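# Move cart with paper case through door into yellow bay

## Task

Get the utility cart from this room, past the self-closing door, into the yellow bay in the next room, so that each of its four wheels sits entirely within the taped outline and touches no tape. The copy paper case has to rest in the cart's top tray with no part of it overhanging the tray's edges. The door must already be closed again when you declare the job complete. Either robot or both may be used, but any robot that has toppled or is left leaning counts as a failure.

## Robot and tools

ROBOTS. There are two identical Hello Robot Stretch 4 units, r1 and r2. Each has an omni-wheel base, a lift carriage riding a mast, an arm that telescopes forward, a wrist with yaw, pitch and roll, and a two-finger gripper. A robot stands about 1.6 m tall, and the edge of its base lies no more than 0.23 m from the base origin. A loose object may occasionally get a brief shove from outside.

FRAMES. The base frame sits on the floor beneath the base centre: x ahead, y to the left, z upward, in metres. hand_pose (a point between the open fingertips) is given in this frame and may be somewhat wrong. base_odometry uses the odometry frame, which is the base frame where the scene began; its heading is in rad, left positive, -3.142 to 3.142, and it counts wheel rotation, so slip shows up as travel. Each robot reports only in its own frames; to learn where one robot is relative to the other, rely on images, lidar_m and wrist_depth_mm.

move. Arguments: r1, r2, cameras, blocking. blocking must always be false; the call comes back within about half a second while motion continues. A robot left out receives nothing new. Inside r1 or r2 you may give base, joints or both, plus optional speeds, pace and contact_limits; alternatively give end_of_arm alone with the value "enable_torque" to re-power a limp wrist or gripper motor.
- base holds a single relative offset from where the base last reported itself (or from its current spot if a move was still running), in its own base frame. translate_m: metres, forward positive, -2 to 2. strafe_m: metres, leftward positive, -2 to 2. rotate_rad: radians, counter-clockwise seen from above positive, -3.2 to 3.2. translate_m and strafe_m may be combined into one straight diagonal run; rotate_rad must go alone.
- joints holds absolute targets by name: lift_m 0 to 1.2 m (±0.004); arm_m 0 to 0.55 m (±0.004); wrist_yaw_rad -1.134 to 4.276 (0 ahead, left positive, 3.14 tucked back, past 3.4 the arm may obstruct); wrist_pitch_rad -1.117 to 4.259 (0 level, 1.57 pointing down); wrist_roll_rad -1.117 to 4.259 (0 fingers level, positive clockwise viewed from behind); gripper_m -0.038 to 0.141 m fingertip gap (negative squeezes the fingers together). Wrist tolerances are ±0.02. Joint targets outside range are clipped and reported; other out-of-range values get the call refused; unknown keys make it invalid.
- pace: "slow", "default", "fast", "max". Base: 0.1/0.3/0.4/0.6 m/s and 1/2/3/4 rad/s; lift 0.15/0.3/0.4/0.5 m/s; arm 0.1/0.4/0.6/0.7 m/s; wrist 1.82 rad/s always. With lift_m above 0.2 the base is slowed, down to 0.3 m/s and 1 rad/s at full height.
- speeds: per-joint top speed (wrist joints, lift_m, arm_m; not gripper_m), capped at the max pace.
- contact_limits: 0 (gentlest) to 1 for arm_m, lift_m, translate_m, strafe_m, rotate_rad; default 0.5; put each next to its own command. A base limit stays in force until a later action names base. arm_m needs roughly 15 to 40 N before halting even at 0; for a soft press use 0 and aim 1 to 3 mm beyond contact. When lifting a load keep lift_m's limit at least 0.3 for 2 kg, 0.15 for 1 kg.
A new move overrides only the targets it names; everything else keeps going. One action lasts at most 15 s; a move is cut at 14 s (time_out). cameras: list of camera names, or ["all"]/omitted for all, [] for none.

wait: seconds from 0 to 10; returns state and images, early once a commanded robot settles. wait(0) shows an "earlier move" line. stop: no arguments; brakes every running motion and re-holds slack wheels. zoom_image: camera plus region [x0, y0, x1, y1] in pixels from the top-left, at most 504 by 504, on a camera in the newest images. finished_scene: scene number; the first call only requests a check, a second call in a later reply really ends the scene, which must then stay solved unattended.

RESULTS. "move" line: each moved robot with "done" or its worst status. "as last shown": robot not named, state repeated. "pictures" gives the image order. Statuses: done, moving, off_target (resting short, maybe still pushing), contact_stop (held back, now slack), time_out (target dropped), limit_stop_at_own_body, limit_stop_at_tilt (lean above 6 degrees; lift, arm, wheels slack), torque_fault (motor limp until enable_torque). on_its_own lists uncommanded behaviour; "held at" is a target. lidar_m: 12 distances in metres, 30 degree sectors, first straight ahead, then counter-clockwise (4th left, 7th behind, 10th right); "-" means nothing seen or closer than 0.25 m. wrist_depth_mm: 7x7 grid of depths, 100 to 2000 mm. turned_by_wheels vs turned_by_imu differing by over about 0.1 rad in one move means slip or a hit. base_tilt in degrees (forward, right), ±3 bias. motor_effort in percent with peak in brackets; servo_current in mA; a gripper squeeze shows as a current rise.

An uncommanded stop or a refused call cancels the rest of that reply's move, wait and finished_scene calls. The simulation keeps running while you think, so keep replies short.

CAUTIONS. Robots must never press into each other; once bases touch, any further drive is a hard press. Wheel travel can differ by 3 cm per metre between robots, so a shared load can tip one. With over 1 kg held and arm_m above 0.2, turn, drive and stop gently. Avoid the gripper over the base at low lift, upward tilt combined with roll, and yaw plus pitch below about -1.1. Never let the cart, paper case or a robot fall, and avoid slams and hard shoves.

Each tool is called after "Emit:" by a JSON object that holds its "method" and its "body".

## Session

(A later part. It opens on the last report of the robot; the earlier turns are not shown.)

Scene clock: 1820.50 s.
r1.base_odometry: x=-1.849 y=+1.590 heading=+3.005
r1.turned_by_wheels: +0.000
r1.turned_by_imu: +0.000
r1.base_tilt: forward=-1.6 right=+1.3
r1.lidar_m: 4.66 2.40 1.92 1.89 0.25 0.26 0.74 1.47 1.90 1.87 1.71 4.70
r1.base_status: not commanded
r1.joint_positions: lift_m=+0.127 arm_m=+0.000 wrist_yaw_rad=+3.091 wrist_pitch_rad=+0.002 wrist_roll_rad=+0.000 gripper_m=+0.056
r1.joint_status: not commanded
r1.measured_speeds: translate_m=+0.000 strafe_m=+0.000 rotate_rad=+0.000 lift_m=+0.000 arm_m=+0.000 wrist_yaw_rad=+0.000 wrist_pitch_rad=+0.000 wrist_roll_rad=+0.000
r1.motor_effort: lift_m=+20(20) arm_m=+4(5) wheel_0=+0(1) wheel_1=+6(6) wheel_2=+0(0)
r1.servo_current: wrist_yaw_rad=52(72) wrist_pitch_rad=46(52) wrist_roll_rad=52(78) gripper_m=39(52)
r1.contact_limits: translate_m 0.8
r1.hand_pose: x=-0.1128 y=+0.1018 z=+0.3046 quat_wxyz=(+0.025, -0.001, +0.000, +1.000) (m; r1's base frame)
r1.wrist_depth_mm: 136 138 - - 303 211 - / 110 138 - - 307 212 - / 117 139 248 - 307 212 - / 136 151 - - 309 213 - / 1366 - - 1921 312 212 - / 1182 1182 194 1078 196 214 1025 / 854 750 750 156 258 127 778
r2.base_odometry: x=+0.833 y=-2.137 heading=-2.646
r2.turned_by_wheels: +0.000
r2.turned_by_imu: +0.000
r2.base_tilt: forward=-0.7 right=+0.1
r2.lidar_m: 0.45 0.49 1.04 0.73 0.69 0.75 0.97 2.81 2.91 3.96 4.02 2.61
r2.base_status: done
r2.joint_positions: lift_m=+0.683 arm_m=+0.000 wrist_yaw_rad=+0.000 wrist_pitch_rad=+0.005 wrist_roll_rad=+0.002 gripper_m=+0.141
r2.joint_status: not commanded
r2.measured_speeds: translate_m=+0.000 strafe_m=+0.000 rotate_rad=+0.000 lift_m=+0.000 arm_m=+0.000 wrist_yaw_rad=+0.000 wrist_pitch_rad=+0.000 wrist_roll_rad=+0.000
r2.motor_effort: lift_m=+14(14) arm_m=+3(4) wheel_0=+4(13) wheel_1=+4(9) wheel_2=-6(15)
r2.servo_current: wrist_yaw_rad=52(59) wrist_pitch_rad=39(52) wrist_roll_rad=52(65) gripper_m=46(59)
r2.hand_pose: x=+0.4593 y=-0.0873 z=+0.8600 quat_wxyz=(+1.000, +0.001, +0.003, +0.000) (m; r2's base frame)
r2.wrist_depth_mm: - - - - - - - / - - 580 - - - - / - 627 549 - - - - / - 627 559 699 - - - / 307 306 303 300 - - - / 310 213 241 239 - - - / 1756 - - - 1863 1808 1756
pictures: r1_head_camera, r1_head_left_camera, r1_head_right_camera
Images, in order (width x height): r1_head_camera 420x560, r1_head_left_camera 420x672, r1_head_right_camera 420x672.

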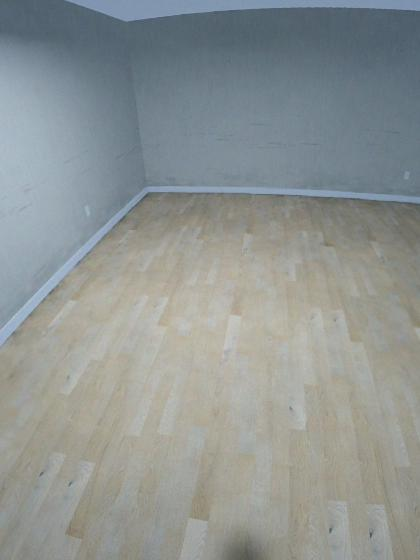

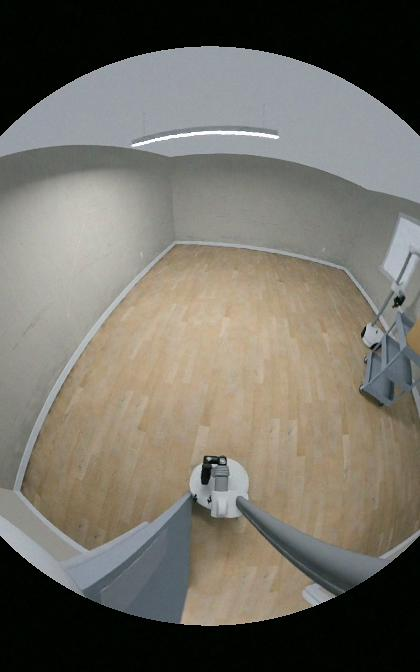

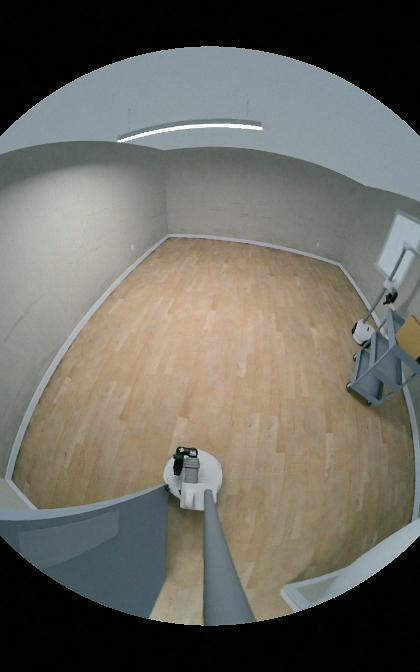

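Emit:
{"method": "move", "body": {"blocking": false, "r2": {"base": {"translate_m": -0.15}, "pace": "default"}, "cameras": []}}

Emit:
{"method": "wait", "body": {"seconds": 3, "cameras": []}}

Emit:
{"method": "move", "body": {"blocking": false, "r2": {"base": {"rotate_rad": 0.716}, "joints": {"wrist_yaw_rad": -0.4, "wrist_roll_rad": 1.57, "lift_m": 0.689}, "pace": "slow"}, "cameras": []}}

Emit:
{"method": "wait", "body": {"seconds": 4, "cameras": ["r2_head_camera", "r2_wrist_camera"]}}

Scene clock: 2068.67 s.
move: r2 moving
r1.base_odometry: x=-1.849 y=+1.590 heading=+3.005
r1.turned_by_wheels: +0.000
r1.turned_by_imu: +0.000
r1.base_tilt: forward=-1.6 right=+1.3
r1.lidar_m: 4.64 2.39 1.91 1.90 0.25 0.27 0.74 1.46 1.93 1.90 1.72 4.70
r1.base_status: not commanded
r1.joint_positions: lift_m=+0.127 arm_m=+0.000 wrist_yaw_rad=+3.091 wrist_pitch_rad=+0.002 wrist_roll_rad=+0.000 gripper_m=+0.056
r1.joint_status: not commanded
r1.measured_speeds: translate_m=+0.000 strafe_m=+0.000 rotate_rad=+0.000 lift_m=+0.000 arm_m=+0.000 wrist_yaw_rad=+0.000 wrist_pitch_rad=+0.000 wrist_roll_rad=+0.000
r1.motor_effort: lift_m=+20(20) arm_m=+4(4) wheel_0=+0(1) wheel_1=+6(6) wheel_2=+0(0)
r1.servo_current: wrist_yaw_rad=52(65) wrist_pitch_rad=46(52) wrist_roll_rad=59(65) gripper_m=39(46)
r1.contact_limits: translate_m 0.8
r1.hand_pose: x=-0.1128 y=+0.1018 z=+0.3046 quat_wxyz=(+0.025, -0.001, +0.000, +1.000) (m; r1's base frame)
r1.wrist_depth_mm: 135 138 - - 303 212 - / 110 139 - - 306 212 - / 117 139 249 - 307 213 - / 136 151 - - 309 213 - / 1366 - - 1921 312 213 - / 1182 1205 195 1098 196 213 1042 / 842 750 750 156 258 127 759
r2.base_odometry: x=+0.861 y=-2.123 heading=-2.646
r2.turned_by_wheels: +0.000
r2.turned_by_imu: +0.000
r2.base_tilt: forward=-0.7 right=+0.1
r2.lidar_m: 0.50 0.51 1.04 0.72 0.69 0.71 0.94 2.76 2.88 3.92 4.06 2.64
r2.base_status: translate_m moving
r2.joint_positions: lift_m=+0.683 arm_m=+0.000 wrist_yaw_rad=+0.000 wrist_pitch_rad=+0.005 wrist_roll_rad=+0.002 gripper_m=+0.141
r2.joint_status: not commanded
r2.measured_speeds: translate_m=-0.122 strafe_m=+0.001 rotate_rad=+0.001 lift_m=+0.000 arm_m=+0.000 wrist_yaw_rad=+0.000 wrist_pitch_rad=+0.000 wrist_roll_rad=+0.000
r2.motor_effort: lift_m=+14(14) arm_m=+4(4) wheel_0=-11(11) wheel_1=-7(8) wheel_2=+12(13)
r2.servo_current: wrist_yaw_rad=39(59) wrist_pitch_rad=46(46) wrist_roll_rad=59(59) gripper_m=46(59)
r2.hand_pose: x=+0.4593 y=-0.0873 z=+0.8600 quat_wxyz=(+1.000, +0.001, +0.003, +0.000) (m; r2's base frame)
r2.wrist_depth_mm: - - - - - - - / - - 621 - - - - / - 661 580 - - - - / - 668 580 715 - - - / 279 278 273 268 - - - / 338 201 267 265 - - - / 1921 1808 - - 1808 1756 1863
pictures: none
No camera images: "cameras" was empty.

Scene clock: 2070.00 s.
earlier move: r2 done
r1.base_odometry: x=-1.849 y=+1.590 heading=+3.005
r1.turned_by_wheels: +0.000
r1.turned_by_imu: +0.000
r1.base_tilt: forward=-1.6 right=+1.3
r1.lidar_m: 4.67 2.41 1.91 1.89 0.25 0.25 0.74 1.48 1.89 1.91 1.70 4.71
r1.base_status: not commanded
r1.joint_positions: lift_m=+0.127 arm_m=+0.000 wrist_yaw_rad=+3.091 wrist_pitch_rad=+0.002 wrist_roll_rad=+0.000 gripper_m=+0.056
r1.joint_status: not commanded
r1.measured_speeds: translate_m=+0.000 strafe_m=+0.000 rotate_rad=+0.000 lift_m=+0.000 arm_m=+0.000 wrist_yaw_rad=+0.000 wrist_pitch_rad=+0.000 wrist_roll_rad=+0.000
r1.motor_effort: lift_m=+19(20) arm_m=+4(4) wheel_0=+0(1) wheel_1=+6(6) wheel_2=+0(0)
r1.servo_current: wrist_yaw_rad=46(72) wrist_pitch_rad=33(52) wrist_roll_rad=33(65) gripper_m=39(46)
r1.contact_limits: translate_m 0.8
r1.hand_pose: x=-0.1128 y=+0.1018 z=+0.3046 quat_wxyz=(+0.025, -0.001, +0.000, +1.000) (m; r1's base frame)
r1.wrist_depth_mm: 136 138 - - 301 211 - / 110 138 - - 306 213 - / 117 139 248 - 309 213 - / 136 151 - - 312 214 - / 1366 - - 1921 314 213 - / 1205 1229 195 1060 197 214 1042 / 842 759 750 155 257 128 759
r2.base_odometry: x=+0.965 y=-2.066 heading=-2.646
r2.turned_by_wheels: +0.000
r2.turned_by_imu: +0.000
r2.base_tilt: forward=-0.7 right=+0.1
r2.lidar_m: 0.62 0.63 0.93 0.67 0.62 0.67 0.91 2.58 2.73 3.82 4.09 2.74
r2.base_status: done
r2.joint_positions: lift_m=+0.683 arm_m=+0.000 wrist_yaw_rad=+0.000 wrist_pitch_rad=+0.005 wrist_roll_rad=+0.002 gripper_m=+0.141
r2.joint_status: not commanded
r2.measured_speeds: translate_m=+0.000 strafe_m=+0.000 rotate_rad=+0.000 lift_m=+0.000 arm_m=+0.000 wrist_yaw_rad=+0.000 wrist_pitch_rad=+0.000 wrist_roll_rad=+0.000
r2.motor_effort: lift_m=+14(14) arm_m=+4(4) wheel_0=-3(11) wheel_1=-3(8) wheel_2=+3(13)
r2.servo_current: wrist_yaw_rad=52(59) wrist_pitch_rad=46(52) wrist_roll_rad=46(59) gripper_m=52(59)
r2.hand_pose: x=+0.4593 y=-0.0873 z=+0.8600 quat_wxyz=(+1.000, +0.001, +0.003, +0.000) (m; r2's base frame)
r2.wrist_depth_mm: - - - - - - - / - - - - - - - / - - 699 - - - - / - - 699 831 - - - / 462 397 402 392 - - - / - 213 176 389 - - - / 1863 - - - 1921 1756 1863
wait: 1.33 of 3 s (r2 has come to rest)
pictures: none
No camera images: "cameras" was empty.

Scene clock: 2070.50 s.
move: r2 moving
r1.base_odometry: x=-1.849 y=+1.590 heading=+3.005
r1.turned_by_wheels: +0.000
r1.turned_by_imu: +0.000
r1.base_tilt: forward=-1.6 right=+1.3
r1.lidar_m: 4.66 2.41 1.92 1.88 0.25 0.25 0.73 1.44 1.96 1.88 1.71 4.72
r1.base_status: not commanded
r1.joint_positions: lift_m=+0.127 arm_m=+0.000 wrist_yaw_rad=+3.091 wrist_pitch_rad=+0.002 wrist_roll_rad=+0.000 gripper_m=+0.056
r1.joint_status: not commanded
r1.measured_speeds: translate_m=+0.000 strafe_m=+0.000 rotate_rad=+0.000 lift_m=+0.000 arm_m=+0.000 wrist_yaw_rad=+0.000 wrist_pitch_rad=+0.000 wrist_roll_rad=+0.000
r1.motor_effort: lift_m=+20(20) arm_m=+4(4) wheel_0=+0(1) wheel_1=+6(6) wheel_2=+0(0)
r1.servo_current: wrist_yaw_rad=33(72) wrist_pitch_rad=39(52) wrist_roll_rad=59(59) gripper_m=39(46)
r1.contact_limits: translate_m 0.8
r1.hand_pose: x=-0.1128 y=+0.1018 z=+0.3046 quat_wxyz=(+0.025, -0.001, +0.000, +1.000) (m; r1's base frame)
r1.wrist_depth_mm: 136 138 - - 300 212 - / 110 138 - - 307 212 - / 117 139 248 - 307 213 - / 136 150 - - 310 213 - / 1366 - - 1983 312 214 - / 1182 1182 195 1078 196 215 1025 / 854 750 759 155 256 128 778
r2.base_odometry: x=+0.965 y=-2.066 heading=-2.521
r2.turned_by_wheels: +0.125
r2.turned_by_imu: +0.122
r2.base_tilt: forward=-0.7 right=+0.1
r2.lidar_m: 0.58 0.67 0.84 0.66 0.63 0.70 0.98 2.67 2.87 4.17 4.11 0.65
r2.base_status: rotate_rad moving
r2.joint_positions: lift_m=+0.689 arm_m=+0.000 wrist_yaw_rad=-0.327 wrist_pitch_rad=+0.005 wrist_roll_rad=+0.413 gripper_m=+0.141
r2.joint_status: lift_m moving; wrist_yaw_rad moving; wrist_roll_rad moving
r2.measured_speeds: translate_m=-0.002 strafe_m=+0.001 rotate_rad=+0.485 lift_m=+0.000 arm_m=+0.000 wrist_yaw_rad=-0.802 wrist_pitch_rad=+0.000 wrist_roll_rad=+1.734
r2.motor_effort: lift_m=+19(24) arm_m=+4(4) wheel_0=-6(7) wheel_1=-7(8) wheel_2=-8(9)
r2.servo_current: wrist_yaw_rad=13(98) wrist_pitch_rad=46(46) wrist_roll_rad=85(111) gripper_m=52(59)
r2.hand_pose: x=+0.4159 y=-0.1755 z=+0.8654 quat_wxyz=(+0.966, +0.203, -0.031, -0.160) (m; r2's base frame)
r2.wrist_depth_mm: - - - - - - - / - - - - - - - / - - - - - - - / - 676 842 - - - - / 768 676 723 - - - - / - 375 402 - 1863 1576 1576 / 375 436 - - 1618 1397 1255
pictures: none
No camera images: "cameras" was empty.

Scene clock: 2071.97 s.
earlier move: r2 done
r1.base_odometry: x=-1.849 y=+1.590 heading=+3.005
r1.turned_by_wheels: +0.000
r1.turned_by_imu: +0.000
r1.base_tilt: forward=-1.6 right=+1.3
r1.lidar_m: 4.67 2.36 1.92 1.91 0.25 0.26 0.71 1.45 1.95 1.89 1.70 4.71
r1.base_status: not commanded
r1.joint_positions: lift_m=+0.127 arm_m=+0.000 wrist_yaw_rad=+3.091 wrist_pitch_rad=+0.002 wrist_roll_rad=+0.000 gripper_m=+0.056
r1.joint_status: not commanded
r1.measured_speeds: translate_m=+0.000 strafe_m=+0.000 rotate_rad=+0.000 lift_m=+0.000 arm_m=+0.000 wrist_yaw_rad=+0.000 wrist_pitch_rad=+0.000 wrist_roll_rad=+0.000
r1.motor_effort: lift_m=+19(20) arm_m=+4(4) wheel_0=+0(1) wheel_1=+6(6) wheel_2=+0(0)
r1.servo_current: wrist_yaw_rad=46(72) wrist_pitch_rad=46(52) wrist_roll_rad=26(65) gripper_m=39(46)
r1.contact_limits: translate_m 0.8
r1.hand_pose: x=-0.1128 y=+0.1018 z=+0.3046 quat_wxyz=(+0.025, -0.001, +0.000, +1.000) (m; r1's base frame)
r1.wrist_depth_mm: 136 138 - - 301 211 - / 110 138 - - 307 212 - / 117 138 248 - 307 212 - / 136 151 - - 310 212 - / 1366 - - 1863 310 213 - / 1182 1205 195 1060 197 213 1025 / 854 759 750 156 258 127 768
r2.base_odometry: x=+0.965 y=-2.066 heading=-1.931
r2.turned_by_wheels: +0.590
r2.turned_by_imu: +0.574
r2.base_tilt: forward=-0.7 right=+0.1
r2.lidar_m: 0.68 0.80 0.65 0.62 0.70 1.08 2.69 2.99 4.13 4.09 0.61 0.60
r2.base_status: done
r2.joint_positions: lift_m=+0.689 arm_m=+0.000 wrist_yaw_rad=-0.397 wrist_pitch_rad=+0.005 wrist_roll_rad=+1.568 gripper_m=+0.141
r2.joint_status: all done
r2.measured_speeds: translate_m=+0.000 strafe_m=+0.000 rotate_rad=+0.000 lift_m=+0.000 arm_m=+0.000 wrist_yaw_rad=+0.000 wrist_pitch_rad=+0.000 wrist_roll_rad=+0.000
r2.motor_effort: lift_m=+22(24) arm_m=+4(4) wheel_0=-3(10) wheel_1=-5(8) wheel_2=-6(11)
r2.servo_current: wrist_yaw_rad=46(104) wrist_pitch_rad=39(52) wrist_roll_rad=59(117) gripper_m=52(59)
r2.hand_pose: x=+0.4030 y=-0.1921 z=+0.8654 quat_wxyz=(+0.694, +0.693, -0.137, -0.141) (m; r2's base frame)
r2.wrist_depth_mm: - - - 407 413 768 - / - - 691 436 1008 - 433 / - - 707 455 1060 - 452 / - - - 480 - - 473 / - - - 504 - - 504 / - - - 459 521 525 535 / - - - - - 1863 1182
wait: 1.47 of 4 s (r2 has come to rest)
pictures: r2_head_camera, r2_wrist_camera
Images, in order (width x height): r2_head_camera 420x560, r2_wrist_camera 616x392.

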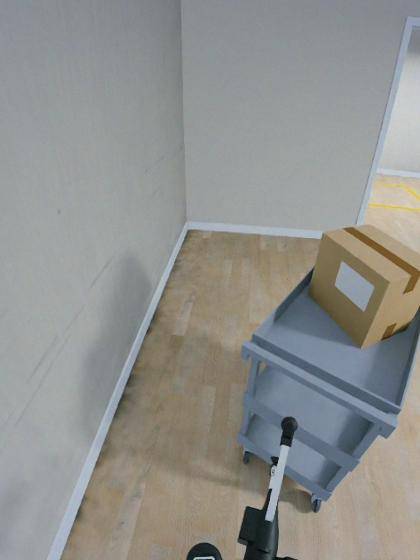

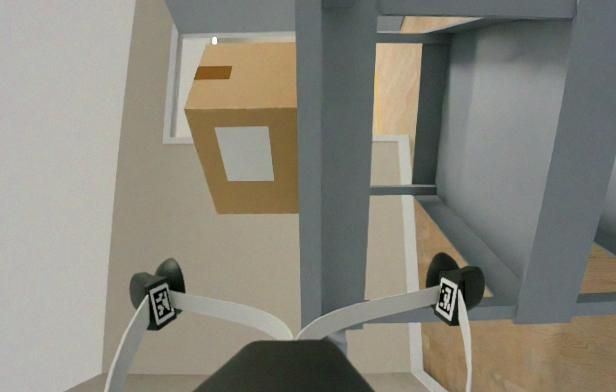

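Emit:
{"method": "move", "body": {"blocking": false, "r2": {"base": {"translate_m": 0.253, "strafe_m": -0.106}, "pace": "slow", "contact_limits": {"translate_m": 0.3}}, "cameras": []}}

Emit:
{"method": "wait", "body": {"seconds": 6, "cameras": ["r2_head_camera", "r2_wrist_camera"]}}

Scene clock: 2103.63 s.
move: r2 moving
r1.base_odometry: x=-1.849 y=+1.590 heading=+3.005
r1.turned_by_wheels: +0.000
r1.turned_by_imu: +0.000
r1.base_tilt: forward=-1.6 right=+1.3
r1.lidar_m: 4.65 2.40 1.92 1.89 0.25 0.26 0.73 1.48 1.95 1.88 1.71 4.70
r1.base_status: not commanded
r1.joint_positions: lift_m=+0.127 arm_m=+0.000 wrist_yaw_rad=+3.091 wrist_pitch_rad=+0.002 wrist_roll_rad=+0.000 gripper_m=+0.056
r1.joint_status: not commanded
r1.measured_speeds: translate_m=+0.000 strafe_m=+0.000 rotate_rad=+0.000 lift_m=+0.000 arm_m=+0.000 wrist_yaw_rad=+0.000 wrist_pitch_rad=+0.000 wrist_roll_rad=+0.000
r1.motor_effort: lift_m=+19(20) arm_m=+4(4) wheel_0=+0(0) wheel_1=+5(6) wheel_2=+0(0)
r1.servo_current: wrist_yaw_rad=46(65) wrist_pitch_rad=39(46) wrist_roll_rad=46(65) gripper_m=46(46)
r1.contact_limits: translate_m 0.8
r1.hand_pose: x=-0.1128 y=+0.1018 z=+0.3046 quat_wxyz=(+0.025, -0.001, +0.000, +1.000) (m; r1's base frame)
r1.wrist_depth_mm: 135 138 - - 301 211 - / 110 138 - - 306 212 - / 117 139 249 - 307 213 - / 136 151 - - 310 213 - / 1366 - - - 310 213 - / 1182 1205 195 1098 197 213 1025 / 854 750 759 156 257 128 768
r2.base_odometry: x=+0.956 y=-2.076 heading=-1.931
r2.turned_by_wheels: +0.000
r2.turned_by_imu: +0.001
r2.base_tilt: forward=-0.6 right=+0.1
r2.lidar_m: 0.68 0.78 0.64 0.62 0.70 1.10 2.71 3.00 4.12 4.11 0.58 0.57
r2.base_status: translate_m moving; strafe_m moving
r2.joint_positions: lift_m=+0.689 arm_m=+0.000 wrist_yaw_rad=-0.397 wrist_pitch_rad=+0.005 wrist_roll_rad=+1.568 gripper_m=+0.141
r2.joint_status: not commanded
r2.measured_speeds: translate_m=+0.047 strafe_m=-0.020 rotate_rad=+0.000 lift_m=+0.000 arm_m=+0.000 wrist_yaw_rad=+0.000 wrist_pitch_rad=+0.000 wrist_roll_rad=+0.000
r2.motor_effort: lift_m=+21(22) arm_m=+4(4) wheel_0=+8(10) wheel_1=+4(5) wheel_2=-10(11)
r2.servo_current: wrist_yaw_rad=39(59) wrist_pitch_rad=39(46) wrist_roll_rad=52(59) gripper_m=52(52)
r2.contact_limits: translate_m 0.3
r2.hand_pose: x=+0.4030 y=-0.1921 z=+0.8654 quat_wxyz=(+0.694, +0.693, -0.137, -0.141) (m; r2's base frame)
r2.wrist_depth_mm: - - - 392 402 904 - / - - 683 421 1008 - - / - - 699 442 1042 - 439 / - - 842 473 1060 - 469 / - - - 492 - - 492 / - - - 445 508 525 521 / - - - - - 1863 1182
pictures: none
No camera images: "cameras" was empty.

Scene clock: 2107.10 s.
earlier move: r2 done
r1.base_odometry: x=-1.849 y=+1.590 heading=+3.005
r1.turned_by_wheels: +0.000
r1.turned_by_imu: +0.000
r1.base_tilt: forward=-1.6 right=+1.3
r1.lidar_m: 4.64 2.37 1.92 1.88 0.25 0.27 0.73 1.48 1.93 1.89 1.70 4.70
r1.base_status: not commanded
r1.joint_positions: lift_m=+0.127 arm_m=+0.000 wrist_yaw_rad=+3.091 wrist_pitch_rad=+0.002 wrist_roll_rad=+0.000 gripper_m=+0.056
r1.joint_status: not commanded
r1.measured_speeds: translate_m=+0.000 strafe_m=+0.000 rotate_rad=+0.000 lift_m=+0.000 arm_m=+0.000 wrist_yaw_rad=+0.000 wrist_pitch_rad=+0.000 wrist_roll_rad=+0.000
r1.motor_effort: lift_m=+20(20) arm_m=+4(5) wheel_0=+1(1) wheel_1=+6(6) wheel_2=+0(0)
r1.servo_current: wrist_yaw_rad=46(72) wrist_pitch_rad=52(52) wrist_roll_rad=52(65) gripper_m=39(52)
r1.contact_limits: translate_m 0.8
r1.hand_pose: x=-0.1128 y=+0.1018 z=+0.3046 quat_wxyz=(+0.025, -0.001, +0.000, +1.000) (m; r1's base frame)
r1.wrist_depth_mm: 136 138 - - 301 211 - / 110 138 - - 309 213 - / 117 139 249 - 309 213 - / 137 151 - - 309 213 - / 1397 - - 1983 314 213 - / 1182 1205 195 1098 196 213 1042 / 854 750 768 156 256 127 778
r2.base_odometry: x=+0.777 y=-2.265 heading=-1.931
r2.turned_by_wheels: +0.000
r2.turned_by_imu: +0.001
r2.base_tilt: forward=-0.6 right=+0.1
r2.lidar_m: 0.38 0.86 0.68 0.69 0.77 1.23 2.96 3.29 4.06 4.04 0.35 0.34
r2.base_status: done
r2.joint_positions: lift_m=+0.689 arm_m=+0.000 wrist_yaw_rad=-0.397 wrist_pitch_rad=+0.005 wrist_roll_rad=+1.568 gripper_m=+0.141
r2.joint_status: not commanded
r2.measured_speeds: translate_m=+0.000 strafe_m=+0.000 rotate_rad=+0.000 lift_m=+0.000 arm_m=+0.000 wrist_yaw_rad=+0.000 wrist_pitch_rad=+0.000 wrist_roll_rad=+0.000
r2.motor_effort: lift_m=+21(22) arm_m=+4(4) wheel_0=+6(12) wheel_1=+5(7) wheel_2=-7(11)
r2.servo_current: wrist_yaw_rad=52(65) wrist_pitch_rad=39(52) wrist_roll_rad=46(65) gripper_m=46(59)
r2.contact_limits: translate_m 0.3
r2.hand_pose: x=+0.4030 y=-0.1922 z=+0.8654 quat_wxyz=(+0.694, +0.693, -0.138, -0.141) (m; r2's base frame)
r2.wrist_depth_mm: - 427 421 121 175 - - / - 418 407 126 183 - - / - - 469 133 192 - - / - - 559 140 202 - - / - - - 148 214 521 - / - - - 153 221 198 488 / - - - - 239 1708 1182
wait: 3.47 of 6 s (r2 has come to rest)
pictures: r2_head_camera, r2_wrist_camera
Images, in order (width x height): r2_head_camera 420x560, r2_wrist_camera 616x392.

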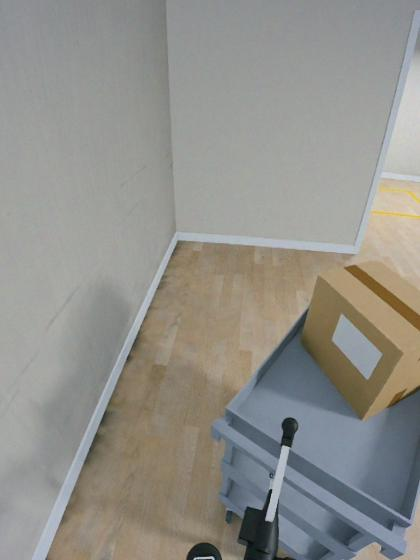

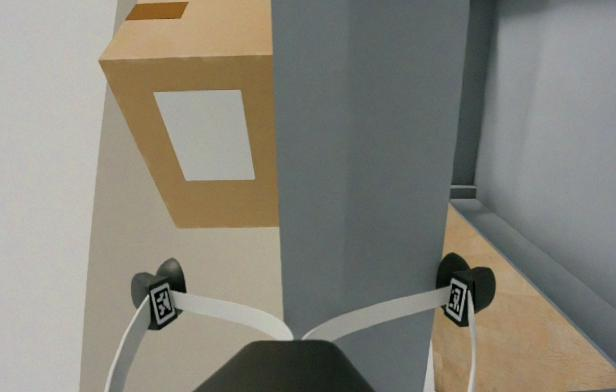

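Emit:
{"method": "move", "body": {"blocking": false, "r2": {"base": {"translate_m": -0.076, "strafe_m": -0.014}, "pace": "slow", "contact_limits": {"translate_m": 0.3}}, "cameras": []}}

Emit:
{"method": "wait", "body": {"seconds": 4, "cameras": ["r2_head_camera", "r2_wrist_camera"]}}

Scene clock: 2158.83 s.
move: r2 moving
r1.base_odometry: x=-1.849 y=+1.590 heading=+3.005
r1.turned_by_wheels: +0.000
r1.turned_by_imu: +0.000
r1.base_tilt: forward=-1.6 right=+1.3
r1.lidar_m: 4.68 2.40 1.89 1.90 0.25 0.25 0.73 1.47 1.91 1.91 1.69 4.71
r1.base_status: not commanded
r1.joint_positions: lift_m=+0.127 arm_m=+0.000 wrist_yaw_rad=+3.091 wrist_pitch_rad=+0.002 wrist_roll_rad=+0.000 gripper_m=+0.056
r1.joint_status: not commanded
r1.measured_speeds: translate_m=+0.000 strafe_m=+0.000 rotate_rad=+0.000 lift_m=+0.000 arm_m=+0.000 wrist_yaw_rad=+0.000 wrist_pitch_rad=+0.000 wrist_roll_rad=+0.000
r1.motor_effort: lift_m=+20(20) arm_m=+4(4) wheel_0=+0(0) wheel_1=+5(6) wheel_2=+0(0)
r1.servo_current: wrist_yaw_rad=59(59) wrist_pitch_rad=39(46) wrist_roll_rad=52(59) gripper_m=46(46)
r1.contact_limits: translate_m 0.8
r1.hand_pose: x=-0.1128 y=+0.1018 z=+0.3046 quat_wxyz=(+0.025, -0.001, +0.000, +1.000) (m; r1's base frame)
r1.wrist_depth_mm: 136 138 - - 303 212 - / 110 139 - - 304 212 - / 117 139 248 - 307 213 - / 136 151 - - 310 213 - / 1366 - - 1983 310 213 - / 1182 1205 195 1078 197 214 1025 / 854 741 759 156 257 127 768
r2.base_odometry: x=+0.779 y=-2.253 heading=-1.931
r2.turned_by_wheels: +0.000
r2.turned_by_imu: +0.000
r2.base_tilt: forward=-0.7 right=+0.1
r2.lidar_m: 0.40 0.86 0.71 0.69 0.78 1.23 2.94 3.24 4.08 4.06 0.34 0.35
r2.base_status: translate_m moving; strafe_m moving
r2.joint_positions: lift_m=+0.689 arm_m=+0.000 wrist_yaw_rad=-0.397 wrist_pitch_rad=+0.005 wrist_roll_rad=+1.568 gripper_m=+0.141
r2.joint_status: not commanded
r2.measured_speeds: translate_m=-0.048 strafe_m=-0.009 rotate_rad=+0.000 lift_m=+0.000 arm_m=+0.000 wrist_yaw_rad=+0.000 wrist_pitch_rad=+0.000 wrist_roll_rad=+0.000
r2.motor_effort: lift_m=+21(21) arm_m=+3(4) wheel_0=-4(8) wheel_1=-7(7) wheel_2=+9(9)
r2.servo_current: wrist_yaw_rad=39(52) wrist_pitch_rad=39(46) wrist_roll_rad=52(59) gripper_m=46(59)
r2.contact_limits: translate_m 0.3
r2.hand_pose: x=+0.4030 y=-0.1922 z=+0.8654 quat_wxyz=(+0.694, +0.693, -0.138, -0.141) (m; r2's base frame)
r2.wrist_depth_mm: - 459 439 127 179 - - / - 421 410 131 189 - - / - - 469 139 196 - - / - - 559 146 209 - - / - - - 154 219 554 - / - - - 160 229 195 488 / - - - - 245 1618 1205
pictures: none
No camera images: "cameras" was empty.

Scene clock: 2160.37 s.
earlier move: r2 done
r1.base_odometry: x=-1.849 y=+1.590 heading=+3.005
r1.turned_by_wheels: +0.000
r1.turned_by_imu: +0.000
r1.base_tilt: forward=-1.6 right=+1.3
r1.lidar_m: 4.66 2.39 1.92 1.89 0.25 0.26 0.74 1.48 1.93 1.90 1.70 4.72
r1.base_status: not commanded
r1.joint_positions: lift_m=+0.127 arm_m=+0.000 wrist_yaw_rad=+3.091 wrist_pitch_rad=+0.002 wrist_roll_rad=+0.000 gripper_m=+0.056
r1.joint_status: not commanded
r1.measured_speeds: translate_m=+0.000 strafe_m=+0.000 rotate_rad=+0.000 lift_m=+0.000 arm_m=+0.000 wrist_yaw_rad=+0.000 wrist_pitch_rad=+0.000 wrist_roll_rad=+0.000
r1.motor_effort: lift_m=+20(20) arm_m=+4(4) wheel_0=+0(1) wheel_1=+6(6) wheel_2=+0(0)
r1.servo_current: wrist_yaw_rad=52(78) wrist_pitch_rad=46(52) wrist_roll_rad=52(72) gripper_m=46(52)
r1.contact_limits: translate_m 0.8
r1.hand_pose: x=-0.1128 y=+0.1018 z=+0.3046 quat_wxyz=(+0.025, -0.001, +0.000, +1.000) (m; r1's base frame)
r1.wrist_depth_mm: 136 138 - - 301 212 - / 110 138 - - 306 212 - / 117 139 249 - 307 213 - / 136 151 - - 310 214 - / 1366 - - 1983 312 214 - / 1229 1205 195 1098 197 214 1025 / 854 759 759 156 257 127 768
r2.base_odometry: x=+0.791 y=-2.189 heading=-1.931
r2.turned_by_wheels: +0.000
r2.turned_by_imu: +0.000
r2.base_tilt: forward=-0.7 right=+0.1
r2.lidar_m: 0.45 0.93 0.72 0.72 0.80 1.23 2.87 3.19 4.04 4.02 0.39 0.38
r2.base_status: done
r2.joint_positions: lift_m=+0.689 arm_m=+0.000 wrist_yaw_rad=-0.397 wrist_pitch_rad=+0.005 wrist_roll_rad=+1.568 gripper_m=+0.141
r2.joint_status: not commanded
r2.measured_speeds: translate_m=+0.000 strafe_m=+0.000 rotate_rad=+0.000 lift_m=+0.000 arm_m=+0.000 wrist_yaw_rad=+0.000 wrist_pitch_rad=+0.000 wrist_roll_rad=+0.000
r2.motor_effort: lift_m=+21(22) arm_m=+4(4) wheel_0=-3(9) wheel_1=-4(8) wheel_2=+7(10)
r2.servo_current: wrist_yaw_rad=46(59) wrist_pitch_rad=46(52) wrist_roll_rad=33(59) gripper_m=52(59)
r2.contact_limits: translate_m 0.3
r2.hand_pose: x=+0.4030 y=-0.1922 z=+0.8654 quat_wxyz=(+0.694, +0.693, -0.138, -0.141) (m; r2's base frame)
r2.wrist_depth_mm: - - 569 164 217 - - / - - 477 174 229 788 - / - - 484 182 240 - - / - - 580 191 252 - - / - - - 204 263 - - / - - - 208 276 564 508 / - - - - - 1921 466
wait: 1.53 of 4 s (r2 has come to rest)
pictures: r2_head_camera, r2_wrist_camera
Images, in order (width x height): r2_head_camera 420x560, r2_wrist_camera 616x392.

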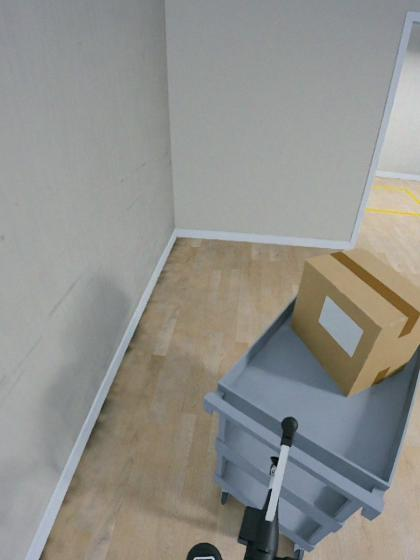

